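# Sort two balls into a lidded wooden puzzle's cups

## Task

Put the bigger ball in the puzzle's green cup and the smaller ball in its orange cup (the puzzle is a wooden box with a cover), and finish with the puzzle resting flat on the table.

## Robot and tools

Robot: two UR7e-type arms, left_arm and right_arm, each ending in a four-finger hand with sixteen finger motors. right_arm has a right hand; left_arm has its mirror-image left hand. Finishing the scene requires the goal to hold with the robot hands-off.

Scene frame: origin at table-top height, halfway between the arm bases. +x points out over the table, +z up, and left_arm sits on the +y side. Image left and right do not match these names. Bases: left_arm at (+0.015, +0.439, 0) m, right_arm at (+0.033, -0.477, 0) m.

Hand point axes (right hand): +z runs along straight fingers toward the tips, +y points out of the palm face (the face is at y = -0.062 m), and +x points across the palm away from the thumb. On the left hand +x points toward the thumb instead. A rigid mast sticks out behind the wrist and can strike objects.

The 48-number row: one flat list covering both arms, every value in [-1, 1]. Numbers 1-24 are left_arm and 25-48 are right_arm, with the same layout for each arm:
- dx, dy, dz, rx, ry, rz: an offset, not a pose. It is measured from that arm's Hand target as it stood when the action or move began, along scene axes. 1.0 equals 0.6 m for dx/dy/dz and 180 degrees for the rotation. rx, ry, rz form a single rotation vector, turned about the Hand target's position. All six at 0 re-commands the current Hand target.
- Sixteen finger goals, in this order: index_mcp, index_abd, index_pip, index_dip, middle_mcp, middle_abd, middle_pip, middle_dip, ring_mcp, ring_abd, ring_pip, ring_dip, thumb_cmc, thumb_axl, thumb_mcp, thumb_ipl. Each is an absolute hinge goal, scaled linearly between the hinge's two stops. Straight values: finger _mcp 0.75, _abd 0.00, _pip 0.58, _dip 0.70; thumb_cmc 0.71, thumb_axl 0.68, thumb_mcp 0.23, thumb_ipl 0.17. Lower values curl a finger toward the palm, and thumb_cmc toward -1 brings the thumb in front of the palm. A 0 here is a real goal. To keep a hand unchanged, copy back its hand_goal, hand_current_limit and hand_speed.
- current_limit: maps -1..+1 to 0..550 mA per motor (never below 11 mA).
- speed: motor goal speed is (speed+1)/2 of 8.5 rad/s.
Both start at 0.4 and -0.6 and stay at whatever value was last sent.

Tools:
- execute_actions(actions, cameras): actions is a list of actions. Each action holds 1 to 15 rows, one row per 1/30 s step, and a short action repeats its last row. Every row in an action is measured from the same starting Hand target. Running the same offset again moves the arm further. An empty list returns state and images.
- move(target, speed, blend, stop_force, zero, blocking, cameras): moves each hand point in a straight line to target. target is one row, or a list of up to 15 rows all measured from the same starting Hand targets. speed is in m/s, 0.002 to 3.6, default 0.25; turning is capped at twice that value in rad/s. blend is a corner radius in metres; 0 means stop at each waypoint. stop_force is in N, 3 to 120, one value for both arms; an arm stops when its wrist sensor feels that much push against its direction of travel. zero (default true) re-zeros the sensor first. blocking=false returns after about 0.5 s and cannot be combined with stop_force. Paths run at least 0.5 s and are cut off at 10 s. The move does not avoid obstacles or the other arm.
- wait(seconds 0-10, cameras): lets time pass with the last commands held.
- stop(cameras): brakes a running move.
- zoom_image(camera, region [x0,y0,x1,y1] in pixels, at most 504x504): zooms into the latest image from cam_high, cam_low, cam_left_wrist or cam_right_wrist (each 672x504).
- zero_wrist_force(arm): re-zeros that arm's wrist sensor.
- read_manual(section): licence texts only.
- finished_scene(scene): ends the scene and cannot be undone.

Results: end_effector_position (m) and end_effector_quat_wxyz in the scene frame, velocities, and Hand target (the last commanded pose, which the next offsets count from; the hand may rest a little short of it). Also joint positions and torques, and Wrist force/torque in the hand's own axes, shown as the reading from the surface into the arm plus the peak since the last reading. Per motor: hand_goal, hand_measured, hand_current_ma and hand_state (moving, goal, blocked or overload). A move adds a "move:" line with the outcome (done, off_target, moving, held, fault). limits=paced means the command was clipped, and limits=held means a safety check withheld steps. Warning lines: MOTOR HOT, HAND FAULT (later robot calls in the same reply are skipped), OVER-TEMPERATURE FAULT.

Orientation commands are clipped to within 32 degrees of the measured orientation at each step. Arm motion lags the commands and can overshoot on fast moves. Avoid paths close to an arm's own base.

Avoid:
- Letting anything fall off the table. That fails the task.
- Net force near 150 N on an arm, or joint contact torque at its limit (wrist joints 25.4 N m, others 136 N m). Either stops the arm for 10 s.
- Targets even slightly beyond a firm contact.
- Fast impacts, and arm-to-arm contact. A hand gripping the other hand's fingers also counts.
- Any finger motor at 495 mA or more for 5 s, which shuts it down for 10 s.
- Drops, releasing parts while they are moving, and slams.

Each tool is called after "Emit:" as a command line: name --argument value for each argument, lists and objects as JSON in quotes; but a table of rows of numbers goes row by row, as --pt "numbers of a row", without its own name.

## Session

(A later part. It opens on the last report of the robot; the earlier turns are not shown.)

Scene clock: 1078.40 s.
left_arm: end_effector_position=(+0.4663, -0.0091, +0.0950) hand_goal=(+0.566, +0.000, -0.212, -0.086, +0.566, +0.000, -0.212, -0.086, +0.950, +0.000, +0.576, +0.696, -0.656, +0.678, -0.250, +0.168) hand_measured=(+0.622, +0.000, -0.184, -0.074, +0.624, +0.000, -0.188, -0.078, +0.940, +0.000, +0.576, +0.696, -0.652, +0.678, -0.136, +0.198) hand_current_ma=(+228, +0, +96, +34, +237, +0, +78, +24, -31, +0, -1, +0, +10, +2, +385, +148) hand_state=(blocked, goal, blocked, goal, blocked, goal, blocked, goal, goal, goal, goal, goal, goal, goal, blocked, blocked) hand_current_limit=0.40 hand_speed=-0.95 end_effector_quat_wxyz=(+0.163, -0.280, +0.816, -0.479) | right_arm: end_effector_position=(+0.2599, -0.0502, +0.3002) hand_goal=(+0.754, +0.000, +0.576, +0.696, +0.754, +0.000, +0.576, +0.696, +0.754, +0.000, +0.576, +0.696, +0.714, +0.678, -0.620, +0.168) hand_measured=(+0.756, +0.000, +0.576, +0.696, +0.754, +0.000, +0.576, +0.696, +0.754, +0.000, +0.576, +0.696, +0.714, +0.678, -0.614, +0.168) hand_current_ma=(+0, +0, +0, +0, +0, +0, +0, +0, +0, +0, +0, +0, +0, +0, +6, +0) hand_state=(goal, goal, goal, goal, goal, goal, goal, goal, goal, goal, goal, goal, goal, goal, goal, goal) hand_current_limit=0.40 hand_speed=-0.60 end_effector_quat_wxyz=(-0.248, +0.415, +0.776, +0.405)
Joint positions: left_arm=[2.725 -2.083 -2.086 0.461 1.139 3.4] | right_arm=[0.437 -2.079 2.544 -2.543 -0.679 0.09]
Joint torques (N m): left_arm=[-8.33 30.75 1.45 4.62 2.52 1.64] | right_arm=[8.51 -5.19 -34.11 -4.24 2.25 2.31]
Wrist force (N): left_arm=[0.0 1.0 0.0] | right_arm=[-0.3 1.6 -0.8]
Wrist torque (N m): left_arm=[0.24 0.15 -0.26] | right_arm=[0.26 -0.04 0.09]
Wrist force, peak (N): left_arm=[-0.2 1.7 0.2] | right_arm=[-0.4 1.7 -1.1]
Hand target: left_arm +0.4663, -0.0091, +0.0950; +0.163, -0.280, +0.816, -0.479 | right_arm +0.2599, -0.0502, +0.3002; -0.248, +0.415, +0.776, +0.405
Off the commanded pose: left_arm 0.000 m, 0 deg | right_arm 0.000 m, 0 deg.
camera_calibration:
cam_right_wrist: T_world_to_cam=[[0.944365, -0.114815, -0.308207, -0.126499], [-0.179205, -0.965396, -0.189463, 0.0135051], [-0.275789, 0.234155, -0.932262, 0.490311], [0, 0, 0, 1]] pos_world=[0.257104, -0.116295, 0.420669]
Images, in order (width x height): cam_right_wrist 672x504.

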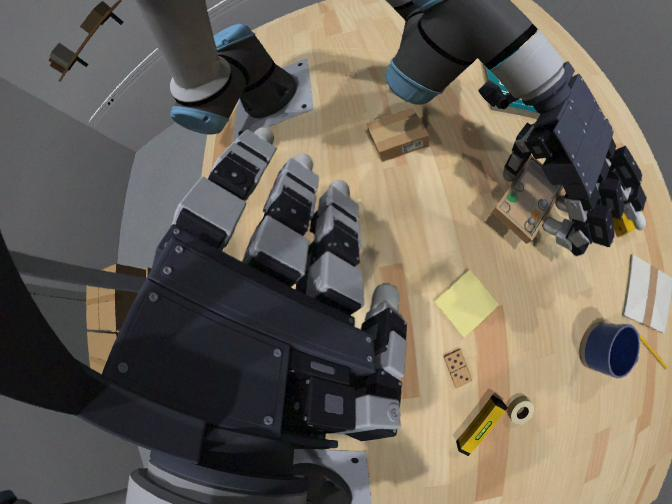

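Emit:
execute_actions --actions '[]' --cameras '["cam_right_wrist"]'

Emit:
zoom_image --camera "cam_right_wrist" --region '[500, 150, 570, 235]'

Scene clock: 1089.00 s.
left_arm: end_effector_position=(+0.4663, -0.0091, +0.0950) hand_goal=(+0.566, +0.000, -0.212, -0.086, +0.566, +0.000, -0.212, -0.086, +0.950, +0.000, +0.576, +0.696, -0.656, +0.678, -0.250, +0.168) hand_measured=(+0.622, +0.000, -0.184, -0.074, +0.624, +0.000, -0.188, -0.078, +0.940, +0.000, +0.576, +0.696, -0.652, +0.678, -0.136, +0.198) hand_current_ma=(+228, +0, +96, +34, +237, +0, +78, +24, -31, +0, -1, +0, +10, +2, +385, +148) hand_state=(blocked, goal, blocked, goal, blocked, goal, blocked, goal, goal, goal, goal, goal, goal, goal, blocked, blocked) hand_current_limit=0.40 hand_speed=-0.95 end_effector_quat_wxyz=(+0.163, -0.280, +0.816, -0.479) | right_arm: end_effector_position=(+0.2599, -0.0502, +0.3002) hand_goal=(+0.754, +0.000, +0.576, +0.696, +0.754, +0.000, +0.576, +0.696, +0.754, +0.000, +0.576, +0.696, +0.714, +0.678, -0.620, +0.168) hand_measured=(+0.756, +0.000, +0.576, +0.696, +0.754, +0.000, +0.576, +0.696, +0.754, +0.000, +0.576, +0.696, +0.714, +0.678, -0.614, +0.168) hand_current_ma=(+0, +0, +0, +0, +0, +0, +0, +0, +0, +0, +0, +0, +0, +0, +6, +0) hand_state=(goal, goal, goal, goal, goal, goal, goal, goal, goal, goal, goal, goal, goal, goal, goal, goal) hand_current_limit=0.40 hand_speed=-0.60 end_effector_quat_wxyz=(-0.248, +0.415, +0.776, +0.405)
Joint positions: left_arm=[2.725 -2.083 -2.086 0.461 1.139 3.4] | right_arm=[0.437 -2.079 2.544 -2.543 -0.679 0.09]
Joint velocities: within noise
Joint torques (N m): left_arm=[-8.44 24.97 1.63 4.37 2.38 1.25] | right_arm=[8.11 -4.85 -33.22 -4.27 2.38 2.24]
Wrist force (N): left_arm=[0.1 1.0 -0.1] | right_arm=[-0.4 1.6 -0.9]
Wrist torque (N m): left_arm=[0.25 0.14 -0.26] | right_arm=[0.26 -0.02 0.08]
Wrist force, peak (N): left_arm=[-0.1 1.5 0.2] | right_arm=[-0.4 1.9 -0.9]
Hand target: left_arm +0.4663, -0.0091, +0.0950; +0.163, -0.280, +0.816, -0.479 | right_arm +0.2599, -0.0502, +0.3002; -0.248, +0.415, +0.776, +0.405
Off the commanded pose: left_arm 0.000 m, 0 deg | right_arm 0.000 m, 0 deg.
camera_calibration:
cam_right_wrist: T_world_to_cam=[[0.944365, -0.114815, -0.308207, -0.126499], [-0.179205, -0.965396, -0.189463, 0.0135051], [-0.275789, 0.234155, -0.932262, 0.490311], [0, 0, 0, 1]] pos_world=[0.257104, -0.116295, 0.420669]
Images, in order (width x height): cam_right_wrist 672x504.

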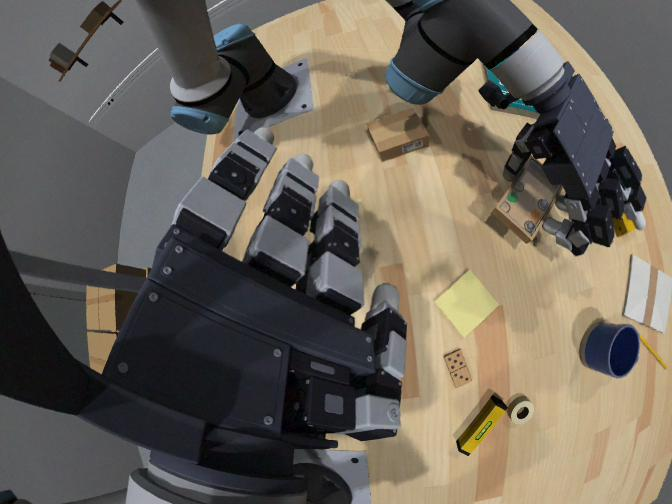

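Scaled by 5.929 from the camera's 672x504 image, which has a finer 960x720 frame.

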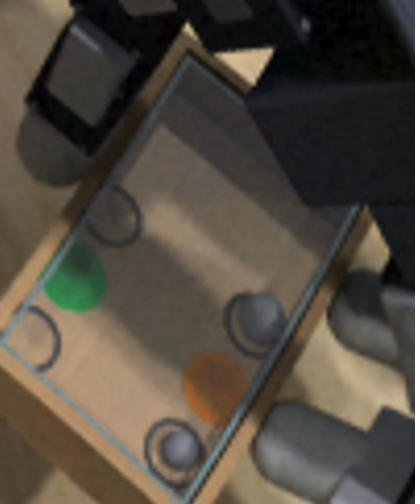

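Emit:
move --pt "0 0 0 -0.0851 -0.03068 0 0.565 0 -0.212 -0.087 0.565 0 -0.212 -0.087 0.95 0 0.576 0.696 -0.657 0.678 -0.25 0.168 0.4 -0.95 0 0 0 0 0 0 0.754 0 0.576 0.696 0.754 0 0.576 0.696 0.754 0 0.576 0.696 0.714 0.678 -0.62 0.168 0.4 -0.6" --pt "0 0 0 -0.07193 0.05671 0 0.565 0 -0.212 -0.087 0.565 0 -0.212 -0.087 0.95 0 0.576 0.696 -0.657 0.678 -0.25 0.168 0.4 -0.95 0 0 0 0 0 0 0.754 0 0.576 0.696 0.754 0 0.576 0.696 0.754 0 0.576 0.696 0.714 0.678 -0.62 0.168 0.4 -0.6" --pt "0 0 0 -0.03356 0.01617 0 0.565 0 -0.212 -0.087 0.565 0 -0.212 -0.087 0.95 0 0.576 0.696 -0.657 0.678 -0.25 0.168 0.4 -0.95 0 0 0 0 0 0 0.754 0 0.576 0.696 0.754 0 0.576 0.696 0.754 0 0.576 0.696 0.714 0.678 -0.62 0.168 0.4 -0.6" --pt "0 0 0 -0.00779 0.001 0 0.565 0 -0.212 -0.087 0.565 0 -0.212 -0.087 0.95 0 0.576 0.696 -0.657 0.678 -0.25 0.168 0.4 -0.95 0 0 0 0 0 0 0.754 0 0.576 0.696 0.754 0 0.576 0.696 0.754 0 0.576 0.696 0.714 0.678 -0.62 0.168 0.4 -0.6" --speed '[0.15, 0.15, 0.12, 0.05]' --cameras '["cam_right_wrist"]'

Emit:
zoom_image --camera "cam_right_wrist" --region '[500, 150, 570, 235]'

Scene clock: 1124.47 s.
left_arm: end_effector_position=(+0.4663, -0.0092, +0.0950) hand_goal=(+0.566, +0.000, -0.212, -0.086, +0.566, +0.000, -0.212, -0.086, +0.950, +0.000, +0.576, +0.696, -0.656, +0.678, -0.250, +0.168) hand_measured=(+0.622, +0.000, -0.184, -0.074, +0.624, +0.000, -0.188, -0.078, +0.940, +0.000, +0.576, +0.696, -0.652, +0.678, -0.136, +0.200) hand_current_ma=(+227, +0, +96, +34, +235, +0, +78, +24, -31, +0, -1, +0, +10, +2, +385, +150) hand_state=(blocked, goal, blocked, goal, blocked, goal, blocked, goal, goal, goal, goal, goal, goal, goal, blocked, blocked) hand_current_limit=0.40 hand_speed=-0.95 end_effector_quat_wxyz=(+0.158, -0.282, +0.810, -0.488) end_effector_velocity=(-0.001, -0.001, +0.000) end_effector_angular_velocity=(-0.006, +0.004, -0.003) | right_arm: end_effector_position=(+0.2599, -0.0502, +0.3002) hand_goal=(+0.754, +0.000, +0.576, +0.696, +0.754, +0.000, +0.576, +0.696, +0.754, +0.000, +0.576, +0.696, +0.714, +0.678, -0.620, +0.168) hand_measured=(+0.756, +0.000, +0.576, +0.696, +0.754, +0.000, +0.576, +0.696, +0.754, +0.000, +0.576, +0.696, +0.714, +0.678, -0.614, +0.168) hand_current_ma=(+0, +0, +0, +0, +0, +0, +0, +0, +0, +0, +0, +0, +0, +0, +6, +0) hand_state=(goal, goal, goal, goal, goal, goal, goal, goal, goal, goal, goal, goal, goal, goal, goal, goal) hand_current_limit=0.40 hand_speed=-0.60 end_effector_quat_wxyz=(-0.248, +0.415, +0.776, +0.405)
Joint positions: left_arm=[2.735 -2.091 -2.091 0.486 1.119 3.384] | right_arm=[0.437 -2.079 2.544 -2.543 -0.679 0.09]
Joint velocities: left_arm=[0.001 0 -0.001 0.001 -0.007 -0.004] | right_arm=[within noise]
Joint torques (N m): left_arm=[11.51 26.25 21.67 4.39 -3.21 -2.1] | right_arm=[8.36 -5.82 -33.74 -4.32 2.32 2.31]
Wrist force (N): left_arm=[0.0 1.0 0.1] | right_arm=[-0.5 1.6 -0.7]
Wrist torque (N m): left_arm=[0.23 0.16 -0.20] | right_arm=[0.25 -0.02 0.07]
Wrist force, peak (N): left_arm=[-0.5 1.6 -0.3] | right_arm=[-0.5 1.9 -0.8]
Hand target: left_arm +0.4663, -0.0091, +0.0950; +0.158, -0.282, +0.810, -0.488 | right_arm +0.2599, -0.0502, +0.3002; -0.248, +0.415, +0.776, +0.405
Off the commanded pose: left_arm 0.000 m, 0 deg | right_arm 0.000 m, 0 deg.
move: done
camera_calibration:
cam_right_wrist: T_world_to_cam=[[0.944365, -0.114815, -0.308207, -0.126499], [-0.179205, -0.965396, -0.189463, 0.0135051], [-0.275789, 0.234155, -0.932262, 0.490311], [0, 0, 0, 1]] pos_world=[0.257104, -0.116295, 0.420669]
Images, in order (width x height): cam_right_wrist 672x504.

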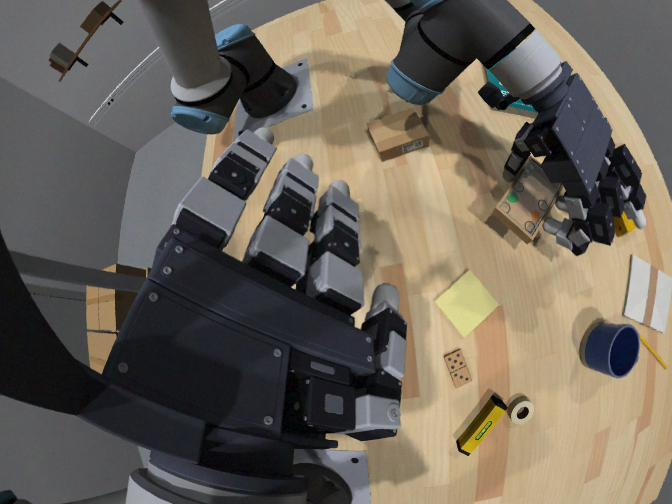

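Scaled by 5.929 from the camera's 672x504 image, which has a finer 960x720 frame.

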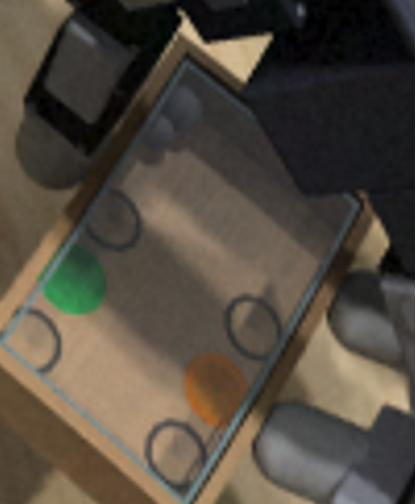

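Emit:
execute_actions --actions '[[[0,0,0,0.00535,-0.00148,0,0.565,0,-0.212,-0.087,0.565,0,-0.212,-0.087,0.95,0,0.576,0.696,-0.657,0.678,-0.25,0.168,0.4,-0.95,0,0,0,0,0,0,0.754,0,0.576,0.696,0.754,0,0.576,0.696,0.754,0,0.576,0.696,0.714,0.678,-0.62,0.168,0.4,-0.6]],[[0,0,0,0.00687,-0.00889,0,0.565,0,-0.212,-0.087,0.565,0,-0.212,-0.087,0.95,0,0.576,0.696,-0.657,0.678,-0.25,0.168,0.4,-0.95,0,0,0,0,0,0,0.754,0,0.576,0.696,0.754,0,0.576,0.696,0.754,0,0.576,0.696,0.714,0.678,-0.62,0.168,0.4,-0.6],[0,0,0,0.01246,-0.01612,0,0.565,0,-0.212,-0.087,0.565,0,-0.212,-0.087,0.95,0,0.576,0.696,-0.657,0.678,-0.25,0.168,0.4,-0.95,0,0,0,0,0,0,0.754,0,0.576,0.696,0.754,0,0.576,0.696,0.754,0,0.576,0.696,0.714,0.678,-0.62,0.168,0.4,-0.6],[0,0,0,0.01689,-0.02185,0,0.565,0,-0.212,-0.087,0.565,0,-0.212,-0.087,0.95,0,0.576,0.696,-0.657,0.678,-0.25,0.168,0.4,-0.95,0,0,0,0,0,0,0.754,0,0.576,0.696,0.754,0,0.576,0.696,0.754,0,0.576,0.696,0.714,0.678,-0.62,0.168,0.4,-0.6],[0,0,0,0.01974,-0.02554,0,0.565,0,-0.212,-0.087,0.565,0,-0.212,-0.087,0.95,0,0.576,0.696,-0.657,0.678,-0.25,0.168,0.4,-0.95,0,0,0,0,0,0,0.754,0,0.576,0.696,0.754,0,0.576,0.696,0.754,0,0.576,0.696,0.714,0.678,-0.62,0.168,0.4,-0.6],[0,0,0,0.02072,-0.0268,0,0.565,0,-0.212,-0.087,0.565,0,-0.212,-0.087,0.95,0,0.576,0.696,-0.657,0.678,-0.25,0.168,0.4,-0.95,0,0,0,0,0,0,0.754,0,0.576,0.696,0.754,0,0.576,0.696,0.754,0,0.576,0.696,0.714,0.678,-0.62,0.168,0.4,-0.6],[0,0,0,0.01974,-0.02554,0,0.565,0,-0.212,-0.087,0.565,0,-0.212,-0.087,0.95,0,0.576,0.696,-0.657,0.678,-0.25,0.168,0.4,-0.95,0,0,0,0,0,0,0.754,0,0.576,0.696,0.754,0,0.576,0.696,0.754,0,0.576,0.696,0.714,0.678,-0.62,0.168,0.4,-0.6],[0,0,0,0.01689,-0.02185,0,0.565,0,-0.212,-0.087,0.565,0,-0.212,-0.087,0.95,0,0.576,0.696,-0.657,0.678,-0.25,0.168,0.4,-0.95,0,0,0,0,0,0,0.754,0,0.576,0.696,0.754,0,0.576,0.696,0.754,0,0.576,0.696,0.714,0.678,-0.62,0.168,0.4,-0.6],[0,0,0,0.01246,-0.01612,0,0.565,0,-0.212,-0.087,0.565,0,-0.212,-0.087,0.95,0,0.576,0.696,-0.657,0.678,-0.25,0.168,0.4,-0.95,0,0,0,0,0,0,0.754,0,0.576,0.696,0.754,0,0.576,0.696,0.754,0,0.576,0.696,0.714,0.678,-0.62,0.168,0.4,-0.6],[0,0,0,0.00687,-0.00889,0,0.565,0,-0.212,-0.087,0.565,0,-0.212,-0.087,0.95,0,0.576,0.696,-0.657,0.678,-0.25,0.168,0.4,-0.95,0,0,0,0,0,0,0.754,0,0.576,0.696,0.754,0,0.576,0.696,0.754,0,0.576,0.696,0.714,0.678,-0.62,0.168,0.4,-0.6],[0,0,0,0.00068,-0.00088,0,0.565,0,-0.212,-0.087,0.565,0,-0.212,-0.087,0.95,0,0.576,0.696,-0.657,0.678,-0.25,0.168,0.4,-0.95,0,0,0,0,0,0,0.754,0,0.576,0.696,0.754,0,0.576,0.696,0.754,0,0.576,0.696,0.714,0.678,-0.62,0.168,0.4,-0.6],[0,0,0,-0.00551,0.00713,0,0.565,0,-0.212,-0.087,0.565,0,-0.212,-0.087,0.95,0,0.576,0.696,-0.657,0.678,-0.25,0.168,0.4,-0.95,0,0,0,0,0,0,0.754,0,0.576,0.696,0.754,0,0.576,0.696,0.754,0,0.576,0.696,0.714,0.678,-0.62,0.168,0.4,-0.6],[0,0,0,-0.0111,0.01436,0,0.565,0,-0.212,-0.087,0.565,0,-0.212,-0.087,0.95,0,0.576,0.696,-0.657,0.678,-0.25,0.168,0.4,-0.95,0,0,0,0,0,0,0.754,0,0.576,0.696,0.754,0,0.576,0.696,0.754,0,0.576,0.696,0.714,0.678,-0.62,0.168,0.4,-0.6],[0,0,0,-0.01554,0.02009,0,0.565,0,-0.212,-0.087,0.565,0,-0.212,-0.087,0.95,0,0.576,0.696,-0.657,0.678,-0.25,0.168,0.4,-0.95,0,0,0,0,0,0,0.754,0,0.576,0.696,0.754,0,0.576,0.696,0.754,0,0.576,0.696,0.714,0.678,-0.62,0.168,0.4,-0.6],[0,0,0,-0.01838,0.02378,0,0.565,0,-0.212,-0.087,0.565,0,-0.212,-0.087,0.95,0,0.576,0.696,-0.657,0.678,-0.25,0.168,0.4,-0.95,0,0,0,0,0,0,0.754,0,0.576,0.696,0.754,0,0.576,0.696,0.754,0,0.576,0.696,0.714,0.678,-0.62,0.168,0.4,-0.6],[0,0,0,-0.01936,0.02505,0,0.565,0,-0.212,-0.087,0.565,0,-0.212,-0.087,0.95,0,0.576,0.696,-0.657,0.678,-0.25,0.168,0.4,-0.95,0,0,0,0,0,0,0.754,0,0.576,0.696,0.754,0,0.576,0.696,0.754,0,0.576,0.696,0.714,0.678,-0.62,0.168,0.4,-0.6]],[[0,0,0,0.00098,-0.00127,0,0.565,0,-0.212,-0.087,0.565,0,-0.212,-0.087,0.95,0,0.576,0.696,-0.657,0.678,-0.25,0.168,0.4,-0.95,0,0,0,0,0,0,0.754,0,0.576,0.696,0.754,0,0.576,0.696,0.754,0,0.576,0.696,0.714,0.678,-0.62,0.168,0.4,-0.6],[0,0,0,0.00383,-0.00495,0,0.565,0,-0.212,-0.087,0.565,0,-0.212,-0.087,0.95,0,0.576,0.696,-0.657,0.678,-0.25,0.168,0.4,-0.95,0,0,0,0,0,0,0.754,0,0.576,0.696,0.754,0,0.576,0.696,0.754,0,0.576,0.696,0.714,0.678,-0.62,0.168,0.4,-0.6],[0,0,0,0.00826,-0.01069,0,0.565,0,-0.212,-0.087,0.565,0,-0.212,-0.087,0.95,0,0.576,0.696,-0.657,0.678,-0.25,0.168,0.4,-0.95,0,0,0,0,0,0,0.754,0,0.576,0.696,0.754,0,0.576,0.696,0.754,0,0.576,0.696,0.714,0.678,-0.62,0.168,0.4,-0.6],[0,0,0,0.01385,-0.01791,0,0.565,0,-0.212,-0.087,0.565,0,-0.212,-0.087,0.95,0,0.576,0.696,-0.657,0.678,-0.25,0.168,0.4,-0.95,0,0,0,0,0,0,0.754,0,0.576,0.696,0.754,0,0.576,0.696,0.754,0,0.576,0.696,0.714,0.678,-0.62,0.168,0.4,-0.6],[0,0,0,0.02004,-0.02593,0,0.565,0,-0.212,-0.087,0.565,0,-0.212,-0.087,0.95,0,0.576,0.696,-0.657,0.678,-0.25,0.168,0.4,-0.95,0,0,0,0,0,0,0.754,0,0.576,0.696,0.754,0,0.576,0.696,0.754,0,0.576,0.696,0.714,0.678,-0.62,0.168,0.4,-0.6]]]' --cameras '["cam_right_wrist"]'

Emit:
zoom_image --camera "cam_right_wrist" --region '[495, 165, 545, 225]'

Scene clock: 1158.83 s.
left_arm: end_effector_position=(+0.4663, -0.0091, +0.0949) hand_goal=(+0.566, +0.000, -0.212, -0.086, +0.566, +0.000, -0.212, -0.086, +0.950, +0.000, +0.576, +0.696, -0.656, +0.678, -0.250, +0.168) hand_measured=(+0.622, +0.000, -0.184, -0.074, +0.624, +0.000, -0.188, -0.078, +0.940, +0.000, +0.576, +0.696, -0.652, +0.678, -0.136, +0.200) hand_current_ma=(+227, +0, +96, +34, +235, +0, +79, +24, -31, +0, -1, +0, +11, +2, +385, +150) hand_state=(blocked, goal, blocked, goal, blocked, goal, blocked, goal, goal, goal, goal, goal, goal, goal, blocked, blocked) hand_current_limit=0.40 hand_speed=-0.95 end_effector_quat_wxyz=(+0.164, -0.279, +0.814, -0.482) | right_arm: end_effector_position=(+0.2599, -0.0502, +0.3002) hand_goal=(+0.754, +0.000, +0.576, +0.696, +0.754, +0.000, +0.576, +0.696, +0.754, +0.000, +0.576, +0.696, +0.714, +0.678, -0.620, +0.168) hand_measured=(+0.756, +0.000, +0.576, +0.696, +0.754, +0.000, +0.576, +0.696, +0.754, +0.000, +0.576, +0.696, +0.714, +0.678, -0.614, +0.168) hand_current_ma=(+0, +0, +0, +0, +0, +0, +0, +0, +0, +0, +0, +0, +0, +0, +6, +0) hand_state=(goal, goal, goal, goal, goal, goal, goal, goal, goal, goal, goal, goal, goal, goal, goal, goal) hand_current_limit=0.40 hand_speed=-0.60 end_effector_quat_wxyz=(-0.248, +0.415, +0.776, +0.405)
Joint positions: left_arm=[2.727 -2.086 -2.089 0.473 1.136 3.398] | right_arm=[0.437 -2.079 2.544 -2.543 -0.679 0.09]
Joint torques (N m): left_arm=[-2.23 29.49 25.82 1.16 2.69 1.61] | right_arm=[8.49 -5.05 -33.73 -4.37 2.38 2.24]
Wrist force (N): left_arm=[-0.2 1.1 -0.3] | right_arm=[-0.4 1.7 -0.8]
Wrist torque (N m): left_arm=[0.28 0.16 -0.29] | right_arm=[0.27 -0.02 0.08]
Wrist force, peak (N): left_arm=[-1.7 1.9 0.1] | right_arm=[-0.5 1.9 -0.8]
Hand target: left_arm +0.4663, -0.0091, +0.0950; +0.164, -0.279, +0.814, -0.482 | right_arm +0.2599, -0.0502, +0.3002; -0.248, +0.415, +0.776, +0.405
Off the commanded pose: left_arm 0.000 m, 0 deg | right_arm 0.000 m, 0 deg.
camera_calibration:
cam_right_wrist: T_world_to_cam=[[0.944365, -0.114815, -0.308207, -0.126499], [-0.179205, -0.965396, -0.189463, 0.0135051], [-0.275789, 0.234155, -0.932262, 0.490311], [0, 0, 0, 1]] pos_world=[0.257104, -0.116295, 0.420669]
Images, in order (width x height): cam_right_wrist 672x504.

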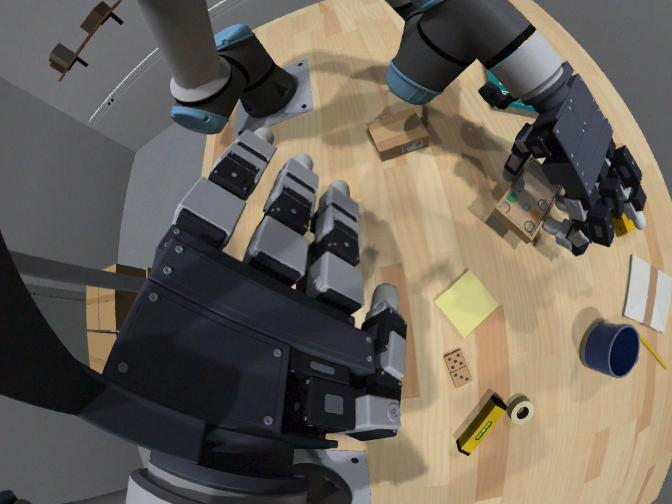

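Scaled by 8.400 from the camera's 672x504 image, which has a finer 960x720 frame.

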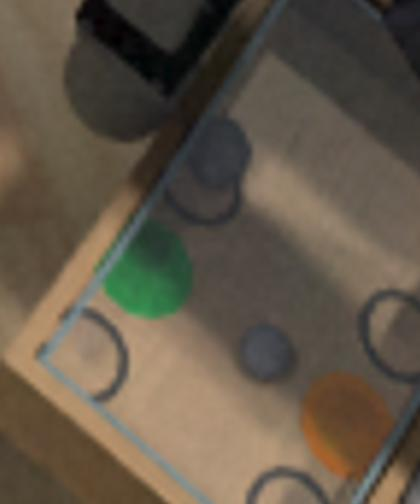

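Emit:
execute_actions --actions '[[[0,0,0,0.0053,0.0041,0,0.565,0,-0.212,-0.087,0.565,0,-0.212,-0.087,0.95,0,0.576,0.696,-0.657,0.678,-0.25,0.168,0.4,-0.95,0,0,0,0,0,0,0.754,0,0.576,0.696,0.754,0,0.576,0.696,0.754,0,0.576,0.696,0.714,0.678,-0.62,0.168,0.4,-0.6]]]' --cameras '["cam_right_wrist"]'

Emit:
zoom_image --camera "cam_right_wrist" --region '[500, 150, 570, 235]'

Scene clock: 1164.87 s.
left_arm: end_effector_position=(+0.4663, -0.0092, +0.0950) hand_goal=(+0.566, +0.000, -0.212, -0.086, +0.566, +0.000, -0.212, -0.086, +0.950, +0.000, +0.576, +0.696, -0.656, +0.678, -0.250, +0.168) hand_measured=(+0.622, +0.000, -0.184, -0.074, +0.624, +0.000, -0.188, -0.078, +0.940, +0.000, +0.576, +0.696, -0.652, +0.678, -0.136, +0.200) hand_current_ma=(+227, +0, +96, +34, +235, +0, +79, +24, -31, +0, -1, +0, +11, +2, +385, +150) hand_state=(blocked, goal, blocked, goal, blocked, goal, blocked, goal, goal, goal, goal, goal, goal, goal, blocked, blocked) hand_current_limit=0.40 hand_speed=-0.95 end_effector_quat_wxyz=(+0.161, -0.281, +0.819, -0.473) | right_arm: end_effector_position=(+0.2599, -0.0502, +0.3002) hand_goal=(+0.754, +0.000, +0.576, +0.696, +0.754, +0.000, +0.576, +0.696, +0.754, +0.000, +0.576, +0.696, +0.714, +0.678, -0.620, +0.168) hand_measured=(+0.756, +0.000, +0.576, +0.696, +0.754, +0.000, +0.576, +0.696, +0.754, +0.000, +0.576, +0.696, +0.714, +0.678, -0.614, +0.168) hand_current_ma=(+0, +0, +0, +0, +0, +0, +0, +0, +0, +0, +0, +0, +0, +0, +6, +0) hand_state=(goal, goal, goal, goal, goal, goal, goal, goal, goal, goal, goal, goal, goal, goal, goal, goal) hand_current_limit=0.40 hand_speed=-0.60 end_effector_quat_wxyz=(-0.248, +0.415, +0.776, +0.405)
Joint positions: left_arm=[2.723 -2.079 -2.081 0.437 1.145 3.405] | right_arm=[0.437 -2.079 2.544 -2.543 -0.679 0.09]
Joint torques (N m): left_arm=[11.2 24.71 0.89 0.22 -3.11 -2.24] | right_arm=[7.7 -5.58 -33.87 -4.34 2.3 2.15]
Wrist force (N): left_arm=[0.0 1.1 -0.1] | right_arm=[-0.3 1.6 -1.0]
Wrist torque (N m): left_arm=[0.27 0.15 -0.15] | right_arm=[0.26 -0.04 0.09]
Wrist force, peak (N): left_arm=[-0.2 1.8 -0.2] | right_arm=[-0.6 1.8 -0.8]
Hand target: left_arm +0.4663, -0.0091, +0.0950; +0.161, -0.281, +0.819, -0.473 | right_arm +0.2599, -0.0502, +0.3002; -0.248, +0.415, +0.776, +0.405
Off the commanded pose: left_arm 0.000 m, 0 deg | right_arm 0.000 m, 0 deg.
camera_calibration:
cam_right_wrist: T_world_to_cam=[[0.944365, -0.114815, -0.308207, -0.126499], [-0.179205, -0.965396, -0.189463, 0.0135051], [-0.275789, 0.234155, -0.932262, 0.490311], [0, 0, 0, 1]] pos_world=[0.257104, -0.116295, 0.420669]
Images, in order (width x height): cam_right_wrist 672x504.

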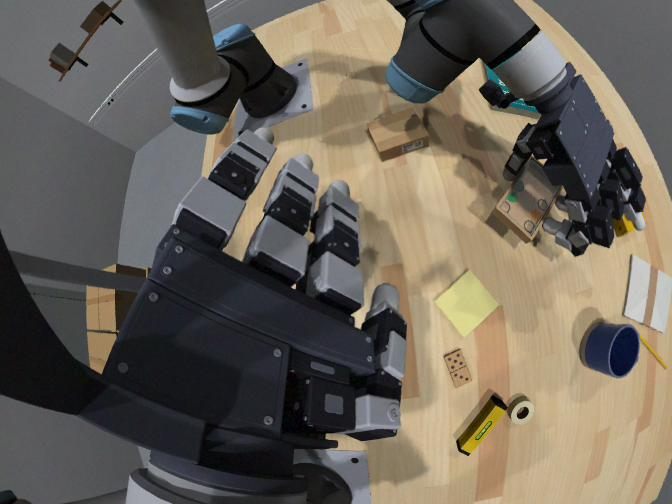

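Scaled by 5.929 from the camera's 672x504 image, which has a finer 960x720 frame.

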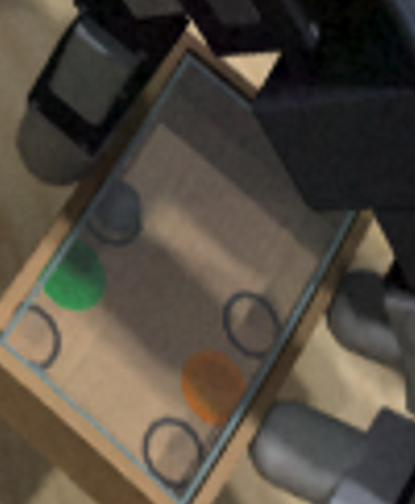

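Emit:
execute_actions --actions '[[[0,0,0,-0.0091,0.00687,0,0.565,0,-0.212,-0.087,0.565,0,-0.212,-0.087,0.95,0,0.576,0.696,-0.657,0.678,-0.25,0.168,0.4,-0.95,0,0,0,0,0,0,0.754,0,0.576,0.696,0.754,0,0.576,0.696,0.754,0,0.576,0.696,0.714,0.678,-0.62,0.168,0.4,-0.6]],[[0,0,0,0,0,0,0.565,0,-0.212,-0.087,0.565,0,-0.212,-0.087,0.95,0,0.576,0.696,-0.657,0.678,-0.25,0.168,0.4,-0.95,0,0,0,0,0,0,0.754,0,0.576,0.696,0.754,0,0.576,0.696,0.754,0,0.576,0.696,0.714,0.678,-0.62,0.168,0.4,-0.6]],[[0,0,0,0,0,0,0.565,0,-0.212,-0.087,0.565,0,-0.212,-0.087,0.95,0,0.576,0.696,-0.657,0.678,-0.25,0.168,0.4,-0.95,0,0,0,0,0,0,0.754,0,0.576,0.696,0.754,0,0.576,0.696,0.754,0,0.576,0.696,0.714,0.678,-0.62,0.168,0.4,-0.6]],[[0,0,0,-0.01088,-0.01543,0,0.565,0,-0.212,-0.087,0.565,0,-0.212,-0.087,0.95,0,0.576,0.696,-0.657,0.678,-0.25,0.168,0.4,-0.95,0,0,0,0,0,0,0.754,0,0.576,0.696,0.754,0,0.576,0.696,0.754,0,0.576,0.696,0.714,0.678,-0.62,0.168,0.4,-0.6]],[[0,0,0,0,0,0,0.565,0,-0.212,-0.087,0.565,0,-0.212,-0.087,0.95,0,0.576,0.696,-0.657,0.678,-0.25,0.168,0.4,-0.95,0,0,0,0,0,0,0.754,0,0.576,0.696,0.754,0,0.576,0.696,0.754,0,0.576,0.696,0.714,0.678,-0.62,0.168,0.4,-0.6]],[[0,0,0,0.01191,0.0064,0,0.565,0,-0.212,-0.087,0.565,0,-0.212,-0.087,0.95,0,0.576,0.696,-0.657,0.678,-0.25,0.168,0.4,-0.95,0,0,0,0,0,0,0.754,0,0.576,0.696,0.754,0,0.576,0.696,0.754,0,0.576,0.696,0.714,0.678,-0.62,0.168,0.4,-0.6]]]' --cameras '["cam_right_wrist"]'

Emit:
zoom_image --camera "cam_right_wrist" --region '[500, 150, 560, 220]'

Scene clock: 1187.37 s.
left_arm: end_effector_position=(+0.4663, -0.0092, +0.0949) hand_goal=(+0.566, +0.000, -0.212, -0.086, +0.566, +0.000, -0.212, -0.086, +0.950, +0.000, +0.576, +0.696, -0.656, +0.678, -0.250, +0.168) hand_measured=(+0.622, +0.000, -0.184, -0.074, +0.624, +0.000, -0.188, -0.078, +0.940, +0.000, +0.576, +0.696, -0.652, +0.678, -0.136, +0.200) hand_current_ma=(+227, +0, +96, +34, +234, +0, +79, +24, -32, +0, -1, +0, +11, +2, +385, +150) hand_state=(blocked, goal, blocked, goal, blocked, goal, blocked, goal, goal, goal, goal, goal, goal, goal, blocked, blocked) hand_current_limit=0.40 hand_speed=-0.95 end_effector_quat_wxyz=(+0.160, -0.281, +0.813, -0.485) | right_arm: end_effector_position=(+0.2599, -0.0502, +0.3002) hand_goal=(+0.754, +0.000, +0.576, +0.696, +0.754, +0.000, +0.576, +0.696, +0.754, +0.000, +0.576, +0.696, +0.714, +0.678, -0.620, +0.168) hand_measured=(+0.756, +0.000, +0.576, +0.696, +0.754, +0.000, +0.576, +0.696, +0.754, +0.000, +0.576, +0.696, +0.714, +0.678, -0.614, +0.168) hand_current_ma=(+0, +0, +0, +0, +0, +0, +0, +0, +0, +0, +0, +0, +0, +0, +6, +0) hand_state=(goal, goal, goal, goal, goal, goal, goal, goal, goal, goal, goal, goal, goal, goal, goal, goal) hand_current_limit=0.40 hand_speed=-0.60 end_effector_quat_wxyz=(-0.248, +0.415, +0.776, +0.405)
Joint positions: left_arm=[2.731 -2.088 -2.089 0.475 1.126 3.391] | right_arm=[0.437 -2.079 2.544 -2.543 -0.679 0.09]
Joint torques (N m): left_arm=[12 33.75 1.29 0.15 -0.67 1.35] | right_arm=[7.7 -4.86 -33.95 -4.36 2.29 2.11]
Wrist force (N): left_arm=[-0.2 1.1 -0.1] | right_arm=[-0.6 1.5 -0.7]
Wrist torque (N m): left_arm=[0.26 0.17 -0.16] | right_arm=[0.24 0.00 0.06]
Wrist force, peak (N): left_arm=[-0.5 2.8 -0.2] | right_arm=[-0.3 1.8 -1.0]
Hand target: left_arm +0.4663, -0.0091, +0.0950; +0.160, -0.281, +0.813, -0.485 | right_arm +0.2599, -0.0502, +0.3002; -0.248, +0.415, +0.776, +0.405
Off the commanded pose: left_arm 0.000 m, 0 deg | right_arm 0.000 m, 0 deg.
camera_calibration:
cam_right_wrist: T_world_to_cam=[[0.944365, -0.114815, -0.308207, -0.126499], [-0.179205, -0.965396, -0.189463, 0.0135051], [-0.275789, 0.234155, -0.932262, 0.490311], [0, 0, 0, 1]] pos_world=[0.257104, -0.116295, 0.420669]
Images, in order (width x height): cam_right_wrist 672x504.

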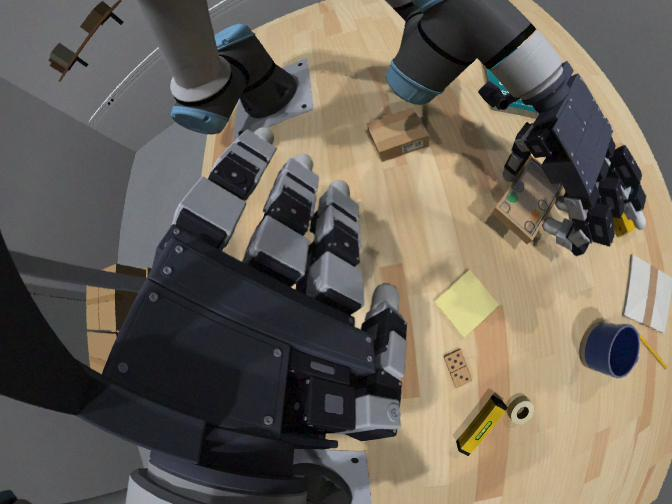

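Scaled by 7.200 from the camera's 672x504 image, which has a finer 960x720 frame.

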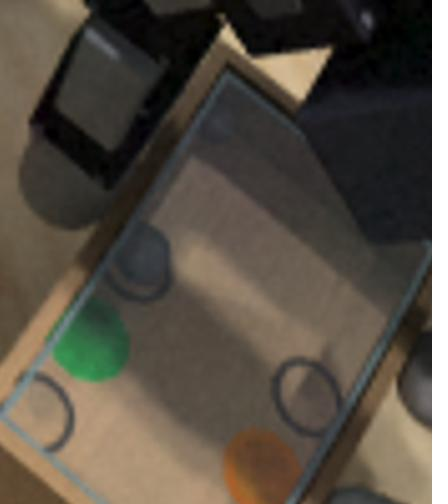

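Emit:
execute_actions --actions '[[[0,0,0,0.00324,-0.00037,0,0.565,0,-0.212,-0.087,0.565,0,-0.212,-0.087,0.95,0,0.576,0.696,-0.657,0.678,-0.25,0.168,0.4,-0.95,0,0,0,0,0,0,0.754,0,0.576,0.696,0.754,0,0.576,0.696,0.754,0,0.576,0.696,0.714,0.678,-0.62,0.168,0.4,-0.6]],[[0,0,0,0.01483,-0.00291,0,0.565,0,-0.212,-0.087,0.565,0,-0.212,-0.087,0.95,0,0.576,0.696,-0.657,0.678,-0.25,0.168,0.4,-0.95,0,0,0,0,0,0,0.754,0,0.576,0.696,0.754,0,0.576,0.696,0.754,0,0.576,0.696,0.714,0.678,-0.62,0.168,0.4,-0.6],[0,0,0,0.0268,-0.00536,0,0.565,0,-0.212,-0.087,0.565,0,-0.212,-0.087,0.95,0,0.576,0.696,-0.657,0.678,-0.25,0.168,0.4,-0.95,0,0,0,0,0,0,0.754,0,0.576,0.696,0.754,0,0.576,0.696,0.754,0,0.576,0.696,0.714,0.678,-0.62,0.168,0.4,-0.6],[0,0,0,0.0363,-0.0073,0,0.565,0,-0.212,-0.087,0.565,0,-0.212,-0.087,0.95,0,0.576,0.696,-0.657,0.678,-0.25,0.168,0.4,-0.95,0,0,0,0,0,0,0.754,0,0.576,0.696,0.754,0,0.576,0.696,0.754,0,0.576,0.696,0.714,0.678,-0.62,0.168,0.4,-0.6],[0,0,0,0.0424,-0.00855,0,0.565,0,-0.212,-0.087,0.565,0,-0.212,-0.087,0.95,0,0.576,0.696,-0.657,0.678,-0.25,0.168,0.4,-0.95,0,0,0,0,0,0,0.754,0,0.576,0.696,0.754,0,0.576,0.696,0.754,0,0.576,0.696,0.714,0.678,-0.62,0.168,0.4,-0.6],[0,0,0,0.0445,-0.00898,0,0.565,0,-0.212,-0.087,0.565,0,-0.212,-0.087,0.95,0,0.576,0.696,-0.657,0.678,-0.25,0.168,0.4,-0.95,0,0,0,0,0,0,0.754,0,0.576,0.696,0.754,0,0.576,0.696,0.754,0,0.576,0.696,0.714,0.678,-0.62,0.168,0.4,-0.6],[0,0,0,0.0424,-0.00855,0,0.565,0,-0.212,-0.087,0.565,0,-0.212,-0.087,0.95,0,0.576,0.696,-0.657,0.678,-0.25,0.168,0.4,-0.95,0,0,0,0,0,0,0.754,0,0.576,0.696,0.754,0,0.576,0.696,0.754,0,0.576,0.696,0.714,0.678,-0.62,0.168,0.4,-0.6],[0,0,0,0.0363,-0.0073,0,0.565,0,-0.212,-0.087,0.565,0,-0.212,-0.087,0.95,0,0.576,0.696,-0.657,0.678,-0.25,0.168,0.4,-0.95,0,0,0,0,0,0,0.754,0,0.576,0.696,0.754,0,0.576,0.696,0.754,0,0.576,0.696,0.714,0.678,-0.62,0.168,0.4,-0.6],[0,0,0,0.0268,-0.00536,0,0.565,0,-0.212,-0.087,0.565,0,-0.212,-0.087,0.95,0,0.576,0.696,-0.657,0.678,-0.25,0.168,0.4,-0.95,0,0,0,0,0,0,0.754,0,0.576,0.696,0.754,0,0.576,0.696,0.754,0,0.576,0.696,0.714,0.678,-0.62,0.168,0.4,-0.6],[0,0,0,0.01483,-0.00291,0,0.565,0,-0.212,-0.087,0.565,0,-0.212,-0.087,0.95,0,0.576,0.696,-0.657,0.678,-0.25,0.168,0.4,-0.95,0,0,0,0,0,0,0.754,0,0.576,0.696,0.754,0,0.576,0.696,0.754,0,0.576,0.696,0.714,0.678,-0.62,0.168,0.4,-0.6],[0,0,0,0.00156,-0.0002,0,0.565,0,-0.212,-0.087,0.565,0,-0.212,-0.087,0.95,0,0.576,0.696,-0.657,0.678,-0.25,0.168,0.4,-0.95,0,0,0,0,0,0,0.754,0,0.576,0.696,0.754,0,0.576,0.696,0.754,0,0.576,0.696,0.714,0.678,-0.62,0.168,0.4,-0.6],[0,0,0,-0.01031,0.00359,0,0.565,0,-0.212,-0.087,0.565,0,-0.212,-0.087,0.95,0,0.576,0.696,-0.657,0.678,-0.25,0.168,0.4,-0.95,0,0,0,0,0,0,0.754,0,0.576,0.696,0.754,0,0.576,0.696,0.754,0,0.576,0.696,0.714,0.678,-0.62,0.168,0.4,-0.6],[0,0,0,-0.02102,0.00702,0,0.565,0,-0.212,-0.087,0.565,0,-0.212,-0.087,0.95,0,0.576,0.696,-0.657,0.678,-0.25,0.168,0.4,-0.95,0,0,0,0,0,0,0.754,0,0.576,0.696,0.754,0,0.576,0.696,0.754,0,0.576,0.696,0.714,0.678,-0.62,0.168,0.4,-0.6],[0,0,0,-0.02952,0.00973,0,0.565,0,-0.212,-0.087,0.565,0,-0.212,-0.087,0.95,0,0.576,0.696,-0.657,0.678,-0.25,0.168,0.4,-0.95,0,0,0,0,0,0,0.754,0,0.576,0.696,0.754,0,0.576,0.696,0.754,0,0.576,0.696,0.714,0.678,-0.62,0.168,0.4,-0.6],[0,0,0,-0.03498,0.01148,0,0.565,0,-0.212,-0.087,0.565,0,-0.212,-0.087,0.95,0,0.576,0.696,-0.657,0.678,-0.25,0.168,0.4,-0.95,0,0,0,0,0,0,0.754,0,0.576,0.696,0.754,0,0.576,0.696,0.754,0,0.576,0.696,0.714,0.678,-0.62,0.168,0.4,-0.6],[0,0,0,-0.03686,0.01208,0,0.565,0,-0.212,-0.087,0.565,0,-0.212,-0.087,0.95,0,0.576,0.696,-0.657,0.678,-0.25,0.168,0.4,-0.95,0,0,0,0,0,0,0.754,0,0.576,0.696,0.754,0,0.576,0.696,0.754,0,0.576,0.696,0.714,0.678,-0.62,0.168,0.4,-0.6]],[[0,0,0,0.00188,-0.0006,0,0.565,0,-0.212,-0.087,0.565,0,-0.212,-0.087,0.95,0,0.576,0.696,-0.657,0.678,-0.25,0.168,0.4,-0.95,0,0,0,0,0,0,0.754,0,0.576,0.696,0.754,0,0.576,0.696,0.754,0,0.576,0.696,0.714,0.678,-0.62,0.168,0.4,-0.6],[0,0,0,0.00734,-0.00235,0,0.565,0,-0.212,-0.087,0.565,0,-0.212,-0.087,0.95,0,0.576,0.696,-0.657,0.678,-0.25,0.168,0.4,-0.95,0,0,0,0,0,0,0.754,0,0.576,0.696,0.754,0,0.576,0.696,0.754,0,0.576,0.696,0.714,0.678,-0.62,0.168,0.4,-0.6],[0,0,0,0.01584,-0.00506,0,0.565,0,-0.212,-0.087,0.565,0,-0.212,-0.087,0.95,0,0.576,0.696,-0.657,0.678,-0.25,0.168,0.4,-0.95,0,0,0,0,0,0,0.754,0,0.576,0.696,0.754,0,0.576,0.696,0.754,0,0.576,0.696,0.714,0.678,-0.62,0.168,0.4,-0.6],[0,0,0,0.02655,-0.00849,0,0.565,0,-0.212,-0.087,0.565,0,-0.212,-0.087,0.95,0,0.576,0.696,-0.657,0.678,-0.25,0.168,0.4,-0.95,0,0,0,0,0,0,0.754,0,0.576,0.696,0.754,0,0.576,0.696,0.754,0,0.576,0.696,0.714,0.678,-0.62,0.168,0.4,-0.6],[0,0,0,0.04193,-0.00956,0,0.565,0,-0.212,-0.087,0.565,0,-0.212,-0.087,0.95,0,0.576,0.696,-0.657,0.678,-0.25,0.168,0.4,-0.95,0,0,0,0,0,0,0.754,0,0.576,0.696,0.754,0,0.576,0.696,0.754,0,0.576,0.696,0.714,0.678,-0.62,0.168,0.4,-0.6]]]' --cameras '["cam_right_wrist"]'

Emit:
zoom_image --camera "cam_right_wrist" --region '[500, 150, 570, 235]'

Scene clock: 1214.57 s.
left_arm: end_effector_position=(+0.4664, -0.0091, +0.0949) hand_goal=(+0.566, +0.000, -0.212, -0.086, +0.566, +0.000, -0.212, -0.086, +0.950, +0.000, +0.576, +0.696, -0.656, +0.678, -0.250, +0.168) hand_measured=(+0.622, +0.000, -0.184, -0.074, +0.624, +0.000, -0.188, -0.078, +0.940, +0.000, +0.576, +0.696, -0.652, +0.678, -0.136, +0.200) hand_current_ma=(+227, +0, +97, +34, +234, +0, +79, +24, -32, +0, -1, +0, +12, +2, +385, +150) hand_state=(blocked, goal, blocked, goal, blocked, goal, blocked, goal, goal, goal, goal, goal, goal, goal, blocked, blocked) hand_current_limit=0.40 hand_speed=-0.95 end_effector_quat_wxyz=(+0.161, -0.281, +0.819, -0.473) | right_arm: end_effector_position=(+0.2599, -0.0502, +0.3002) hand_goal=(+0.754, +0.000, +0.576, +0.696, +0.754, +0.000, +0.576, +0.696, +0.754, +0.000, +0.576, +0.696, +0.714, +0.678, -0.620, +0.168) hand_measured=(+0.756, +0.000, +0.576, +0.696, +0.754, +0.000, +0.576, +0.696, +0.754, +0.000, +0.576, +0.696, +0.714, +0.678, -0.614, +0.168) hand_current_ma=(+0, +0, +0, +0, +0, +0, +0, +0, +0, +0, +0, +0, +0, +0, +6, +0) hand_state=(goal, goal, goal, goal, goal, goal, goal, goal, goal, goal, goal, goal, goal, goal, goal, goal) hand_current_limit=0.40 hand_speed=-0.60 end_effector_quat_wxyz=(-0.248, +0.415, +0.776, +0.405)
Joint positions: left_arm=[2.723 -2.078 -2.081 0.436 1.145 3.406] | right_arm=[0.437 -2.079 2.544 -2.543 -0.679 0.09]
Joint torques (N m): left_arm=[-6.95 41.68 1.38 0.03 2.41 1.5] | right_arm=[7.17 -5.08 -33.77 -4.27 2.28 2.26]
Wrist force (N): left_arm=[-0.3 1.2 -0.1] | right_arm=[-0.4 1.8 -0.8]
Wrist torque (N m): left_arm=[0.27 0.18 -0.38] | right_arm=[0.28 -0.02 0.08]
Wrist force, peak (N): left_arm=[-2.1 3.0 -0.2] | right_arm=[-0.5 1.9 -0.8]
Hand target: left_arm +0.4663, -0.0091, +0.0950; +0.161, -0.281, +0.819, -0.473 | right_arm +0.2599, -0.0502, +0.3002; -0.248, +0.415, +0.776, +0.405
Off the commanded pose: left_arm 0.000 m, 0 deg | right_arm 0.000 m, 0 deg.
camera_calibration:
cam_right_wrist: T_world_to_cam=[[0.944365, -0.114815, -0.308207, -0.126499], [-0.179205, -0.965396, -0.189463, 0.0135051], [-0.275789, 0.234155, -0.932262, 0.490311], [0, 0, 0, 1]] pos_world=[0.257104, -0.116295, 0.420669]
Images, in order (width x height): cam_right_wrist 672x504.

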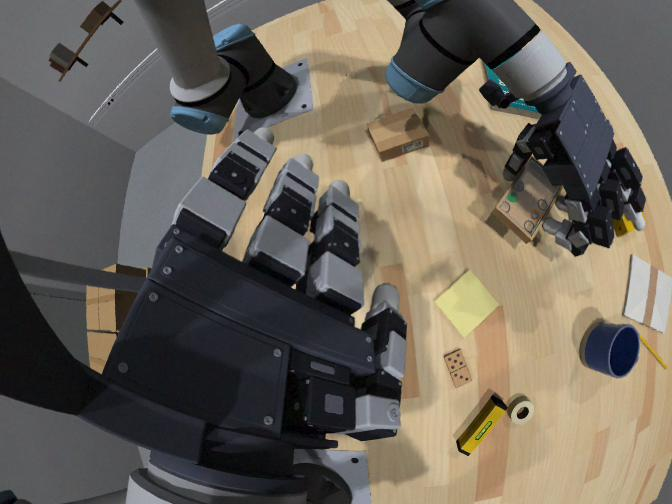

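Scaled by 5.929 from the camera's 672x504 image, which has a finer 960x720 frame.

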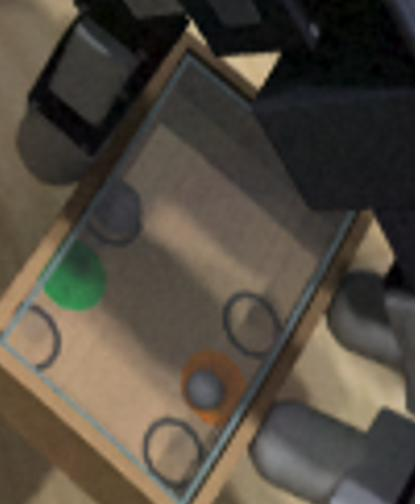

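Emit:
execute_actions --actions '[]' --cameras '["cam_right_wrist"]'

Emit:
zoom_image --camera "cam_right_wrist" --region '[500, 150, 570, 235]'

Scene clock: 1216.60 s.
left_arm: end_effector_position=(+0.4663, -0.0091, +0.0950) hand_goal=(+0.566, +0.000, -0.212, -0.086, +0.566, +0.000, -0.212, -0.086, +0.950, +0.000, +0.576, +0.696, -0.656, +0.678, -0.250, +0.168) hand_measured=(+0.622, +0.000, -0.184, -0.074, +0.624, +0.000, -0.188, -0.078, +0.940, +0.000, +0.576, +0.696, -0.652, +0.678, -0.136, +0.200) hand_current_ma=(+227, +0, +97, +34, +234, +0, +79, +24, -32, +0, -1, +0, +12, +2, +385, +150) hand_state=(blocked, goal, blocked, goal, blocked, goal, blocked, goal, goal, goal, goal, goal, goal, goal, blocked, blocked) hand_current_limit=0.40 hand_speed=-0.95 end_effector_quat_wxyz=(+0.161, -0.281, +0.819, -0.473) | right_arm: end_effector_position=(+0.2599, -0.0502, +0.3002) hand_goal=(+0.754, +0.000, +0.576, +0.696, +0.754, +0.000, +0.576, +0.696, +0.754, +0.000, +0.576, +0.696, +0.714, +0.678, -0.620, +0.168) hand_measured=(+0.756, +0.000, +0.576, +0.696, +0.754, +0.000, +0.576, +0.696, +0.754, +0.000, +0.576, +0.696, +0.714, +0.678, -0.614, +0.168) hand_current_ma=(+0, +0, +0, +0, +0, +0, +0, +0, +0, +0, +0, +0, +0, +0, +6, +0) hand_state=(goal, goal, goal, goal, goal, goal, goal, goal, goal, goal, goal, goal, goal, goal, goal, goal) hand_current_limit=0.40 hand_speed=-0.60 end_effector_quat_wxyz=(-0.248, +0.415, +0.776, +0.405)
Joint positions: left_arm=[2.722 -2.078 -2.081 0.436 1.145 3.406] | right_arm=[0.437 -2.079 2.544 -2.543 -0.679 0.09]
Joint velocities: within noise
Joint torques (N m): left_arm=[-8.11 40.7 1.65 0.32 2.5 1.4] | right_arm=[7.87 -4.52 -33.83 -4.39 2.39 2.19]
Wrist force (N): left_arm=[-0.1 0.8 -0.2] | right_arm=[-0.4 1.7 -0.9]
Wrist torque (N m): left_arm=[0.23 0.15 -0.36] | right_arm=[0.27 -0.02 0.08]
Wrist force, peak (N): left_arm=[-0.5 1.2 0.0] | right_arm=[-0.6 1.9 -0.7]
Hand target: left_arm +0.4663, -0.0091, +0.0950; +0.161, -0.281, +0.819, -0.473 | right_arm +0.2599, -0.0502, +0.3002; -0.248, +0.415, +0.776, +0.405
Off the commanded pose: left_arm 0.000 m, 0 deg | right_arm 0.000 m, 0 deg.
camera_calibration:
cam_right_wrist: T_world_to_cam=[[0.944365, -0.114815, -0.308207, -0.126499], [-0.179205, -0.965396, -0.189463, 0.0135051], [-0.275789, 0.234155, -0.932262, 0.490311], [0, 0, 0, 1]] pos_world=[0.257104, -0.116295, 0.420669]
Images, in order (width x height): cam_right_wrist 672x504.

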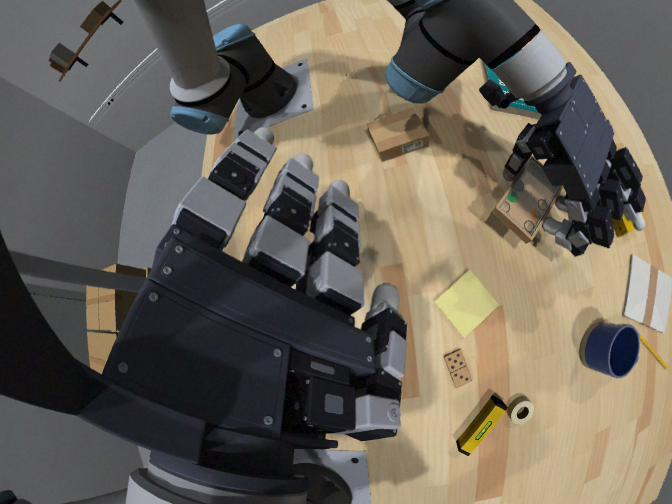

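Scaled by 5.929 from the camera's 672x504 image, which has a finer 960x720 frame.

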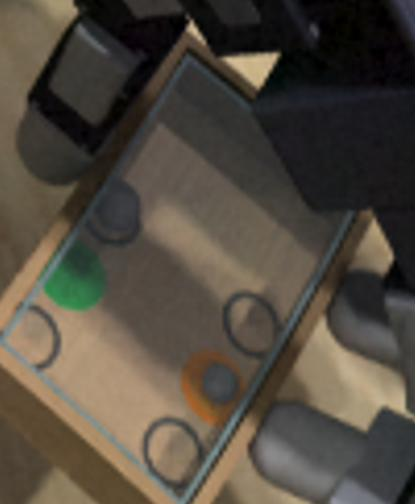

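Emit:
move --pt "0 0 0 0.04628 0.07089 0 0.565 0 -0.212 -0.087 0.565 0 -0.212 -0.087 0.95 0 0.576 0.696 -0.657 0.678 -0.25 0.168 0.4 -0.95 0 0 0 0 0 0 0.754 0 0.576 0.696 0.754 0 0.576 0.696 0.754 0 0.576 0.696 0.714 0.678 -0.62 0.168 0.4 -0.6" --pt "0 0 0 0.00047 0.02845 0 0.565 0 -0.212 -0.087 0.565 0 -0.212 -0.087 0.95 0 0.576 0.696 -0.657 0.678 -0.25 0.168 0.4 -0.95 0 0 0 0 0 0 0.754 0 0.576 0.696 0.754 0 0.576 0.696 0.754 0 0.576 0.696 0.714 0.678 -0.62 0.168 0.4 -0.6" --pt "0 0 0 -0.00252 0.00507 0 0.565 0 -0.212 -0.087 0.565 0 -0.212 -0.087 0.95 0 0.576 0.696 -0.657 0.678 -0.25 0.168 0.4 -0.95 0 0 0 0 0 0 0.754 0 0.576 0.696 0.754 0 0.576 0.696 0.754 0 0.576 0.696 0.714 0.678 -0.62 0.168 0.4 -0.6" --speed '[0.15, 0.12, 0.05]' --cameras '["cam_right_wrist", "cam_left_wrist"]'

Emit:
zoom_image --camera "cam_right_wrist" --region '[500, 150, 570, 235]'

Emit:
zoom_image --camera "cam_left_wrist" --region '[170, 40, 350, 200]'

Scene clock: 1234.43 s.
left_arm: end_effector_position=(+0.4662, -0.0091, +0.0947) hand_goal=(+0.566, +0.000, -0.212, -0.086, +0.566, +0.000, -0.212, -0.086, +0.950, +0.000, +0.576, +0.696, -0.656, +0.678, -0.250, +0.168) hand_measured=(+0.622, +0.000, -0.182, -0.074, +0.624, +0.000, -0.188, -0.078, +0.940, +0.000, +0.576, +0.696, -0.652, +0.678, -0.136, +0.200) hand_current_ma=(+227, +0, +98, +34, +234, +0, +80, +24, -32, +0, -1, +0, +12, +2, +385, +150) hand_state=(blocked, goal, blocked, goal, blocked, goal, blocked, goal, goal, goal, goal, goal, goal, goal, blocked, blocked) hand_current_limit=0.40 hand_speed=-0.95 end_effector_quat_wxyz=(+0.154, -0.285, +0.819, -0.474) | right_arm: end_effector_position=(+0.2599, -0.0502, +0.3002) hand_goal=(+0.754, +0.000, +0.576, +0.696, +0.754, +0.000, +0.576, +0.696, +0.754, +0.000, +0.576, +0.696, +0.714, +0.678, -0.620, +0.168) hand_measured=(+0.756, +0.000, +0.576, +0.696, +0.754, +0.000, +0.576, +0.696, +0.754, +0.000, +0.576, +0.696, +0.714, +0.678, -0.614, +0.168) hand_current_ma=(+0, +0, +0, +0, +0, +0, +0, +0, +0, +0, +0, +0, +0, +0, +6, +0) hand_state=(goal, goal, goal, goal, goal, goal, goal, goal, goal, goal, goal, goal, goal, goal, goal, goal) hand_current_limit=0.40 hand_speed=-0.60 end_effector_quat_wxyz=(-0.248, +0.415, +0.776, +0.405)
Joint positions: left_arm=[2.728 -2.078 -2.079 0.426 1.133 3.397] | right_arm=[0.437 -2.079 2.544 -2.543 -0.679 0.09]
Joint torques (N m): left_arm=[1.66 40.46 23.82 0.19 -1.83 -1.96] | right_arm=[7.79 -4.18 -33.78 -4.47 2.3 2.16]
Wrist force (N): left_arm=[-0.2 1.2 -0.2] | right_arm=[-0.4 1.7 -0.7]
Wrist torque (N m): left_arm=[0.28 0.16 -0.38] | right_arm=[0.26 -0.02 0.09]
Wrist force, peak (N): left_arm=[-0.5 1.6 0.1] | right_arm=[-0.5 1.9 -0.9]
Hand target: left_arm +0.4663, -0.0091, +0.0950; +0.154, -0.285, +0.819, -0.474 | right_arm +0.2599, -0.0502, +0.3002; -0.248, +0.415, +0.776, +0.405
Off the commanded pose: left_arm 0.000 m, 0 deg | right_arm 0.000 m, 0 deg.
move: done
camera_calibration:
cam_left_wrist: T_world_to_cam=[[0.807847, 0.286899, 0.514852, -0.464157], [-0.55336, 0.0684523, 0.830125, 0.13002], [0.202919, -0.955512, 0.214058, -0.00405511], [0, 0, 0, 1]] pos_world=[0.447738, 0.120391, 0.131907]
cam_right_wrist: T_world_to_cam=[[0.944365, -0.114815, -0.308207, -0.126499], [-0.179205, -0.965396, -0.189463, 0.0135051], [-0.275789, 0.234155, -0.932262, 0.490311], [0, 0, 0, 1]] pos_world=[0.257104, -0.116295, 0.420669]
Images, in order (width x height): cam_left_wrist 672x504, cam_right_wrist 672x504.

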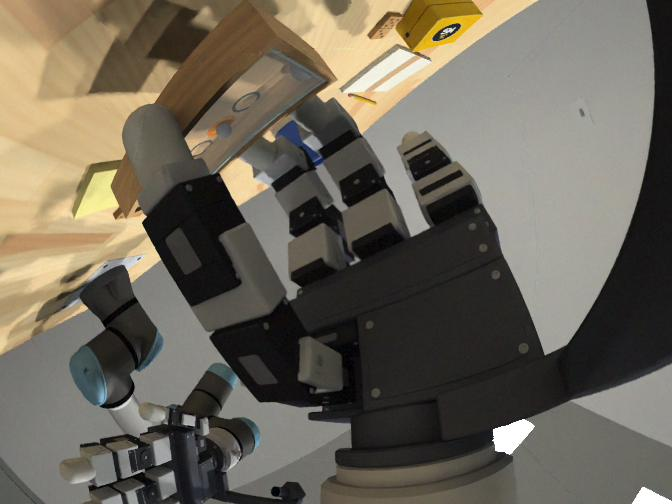

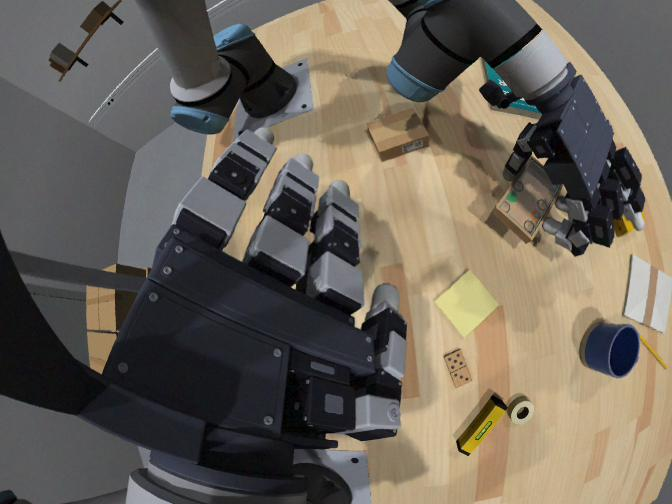

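Scaled by 5.929 from the camera's 672x504 image, which has a finer 960x720 frame.

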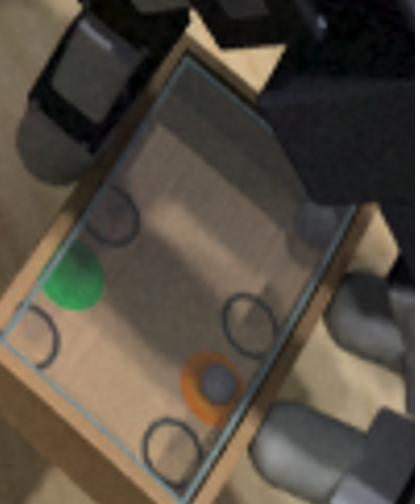

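Scaled by 2.800 from the camera's 672x504 image, which has a finer 960x720 frame.

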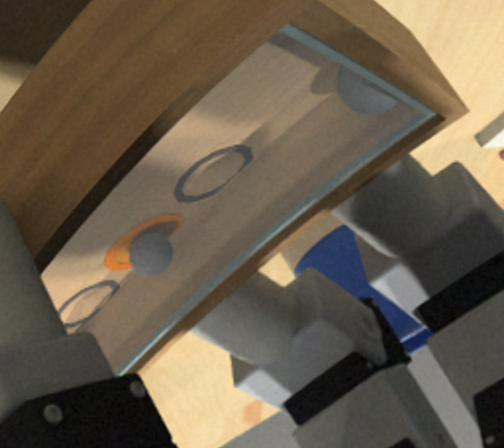

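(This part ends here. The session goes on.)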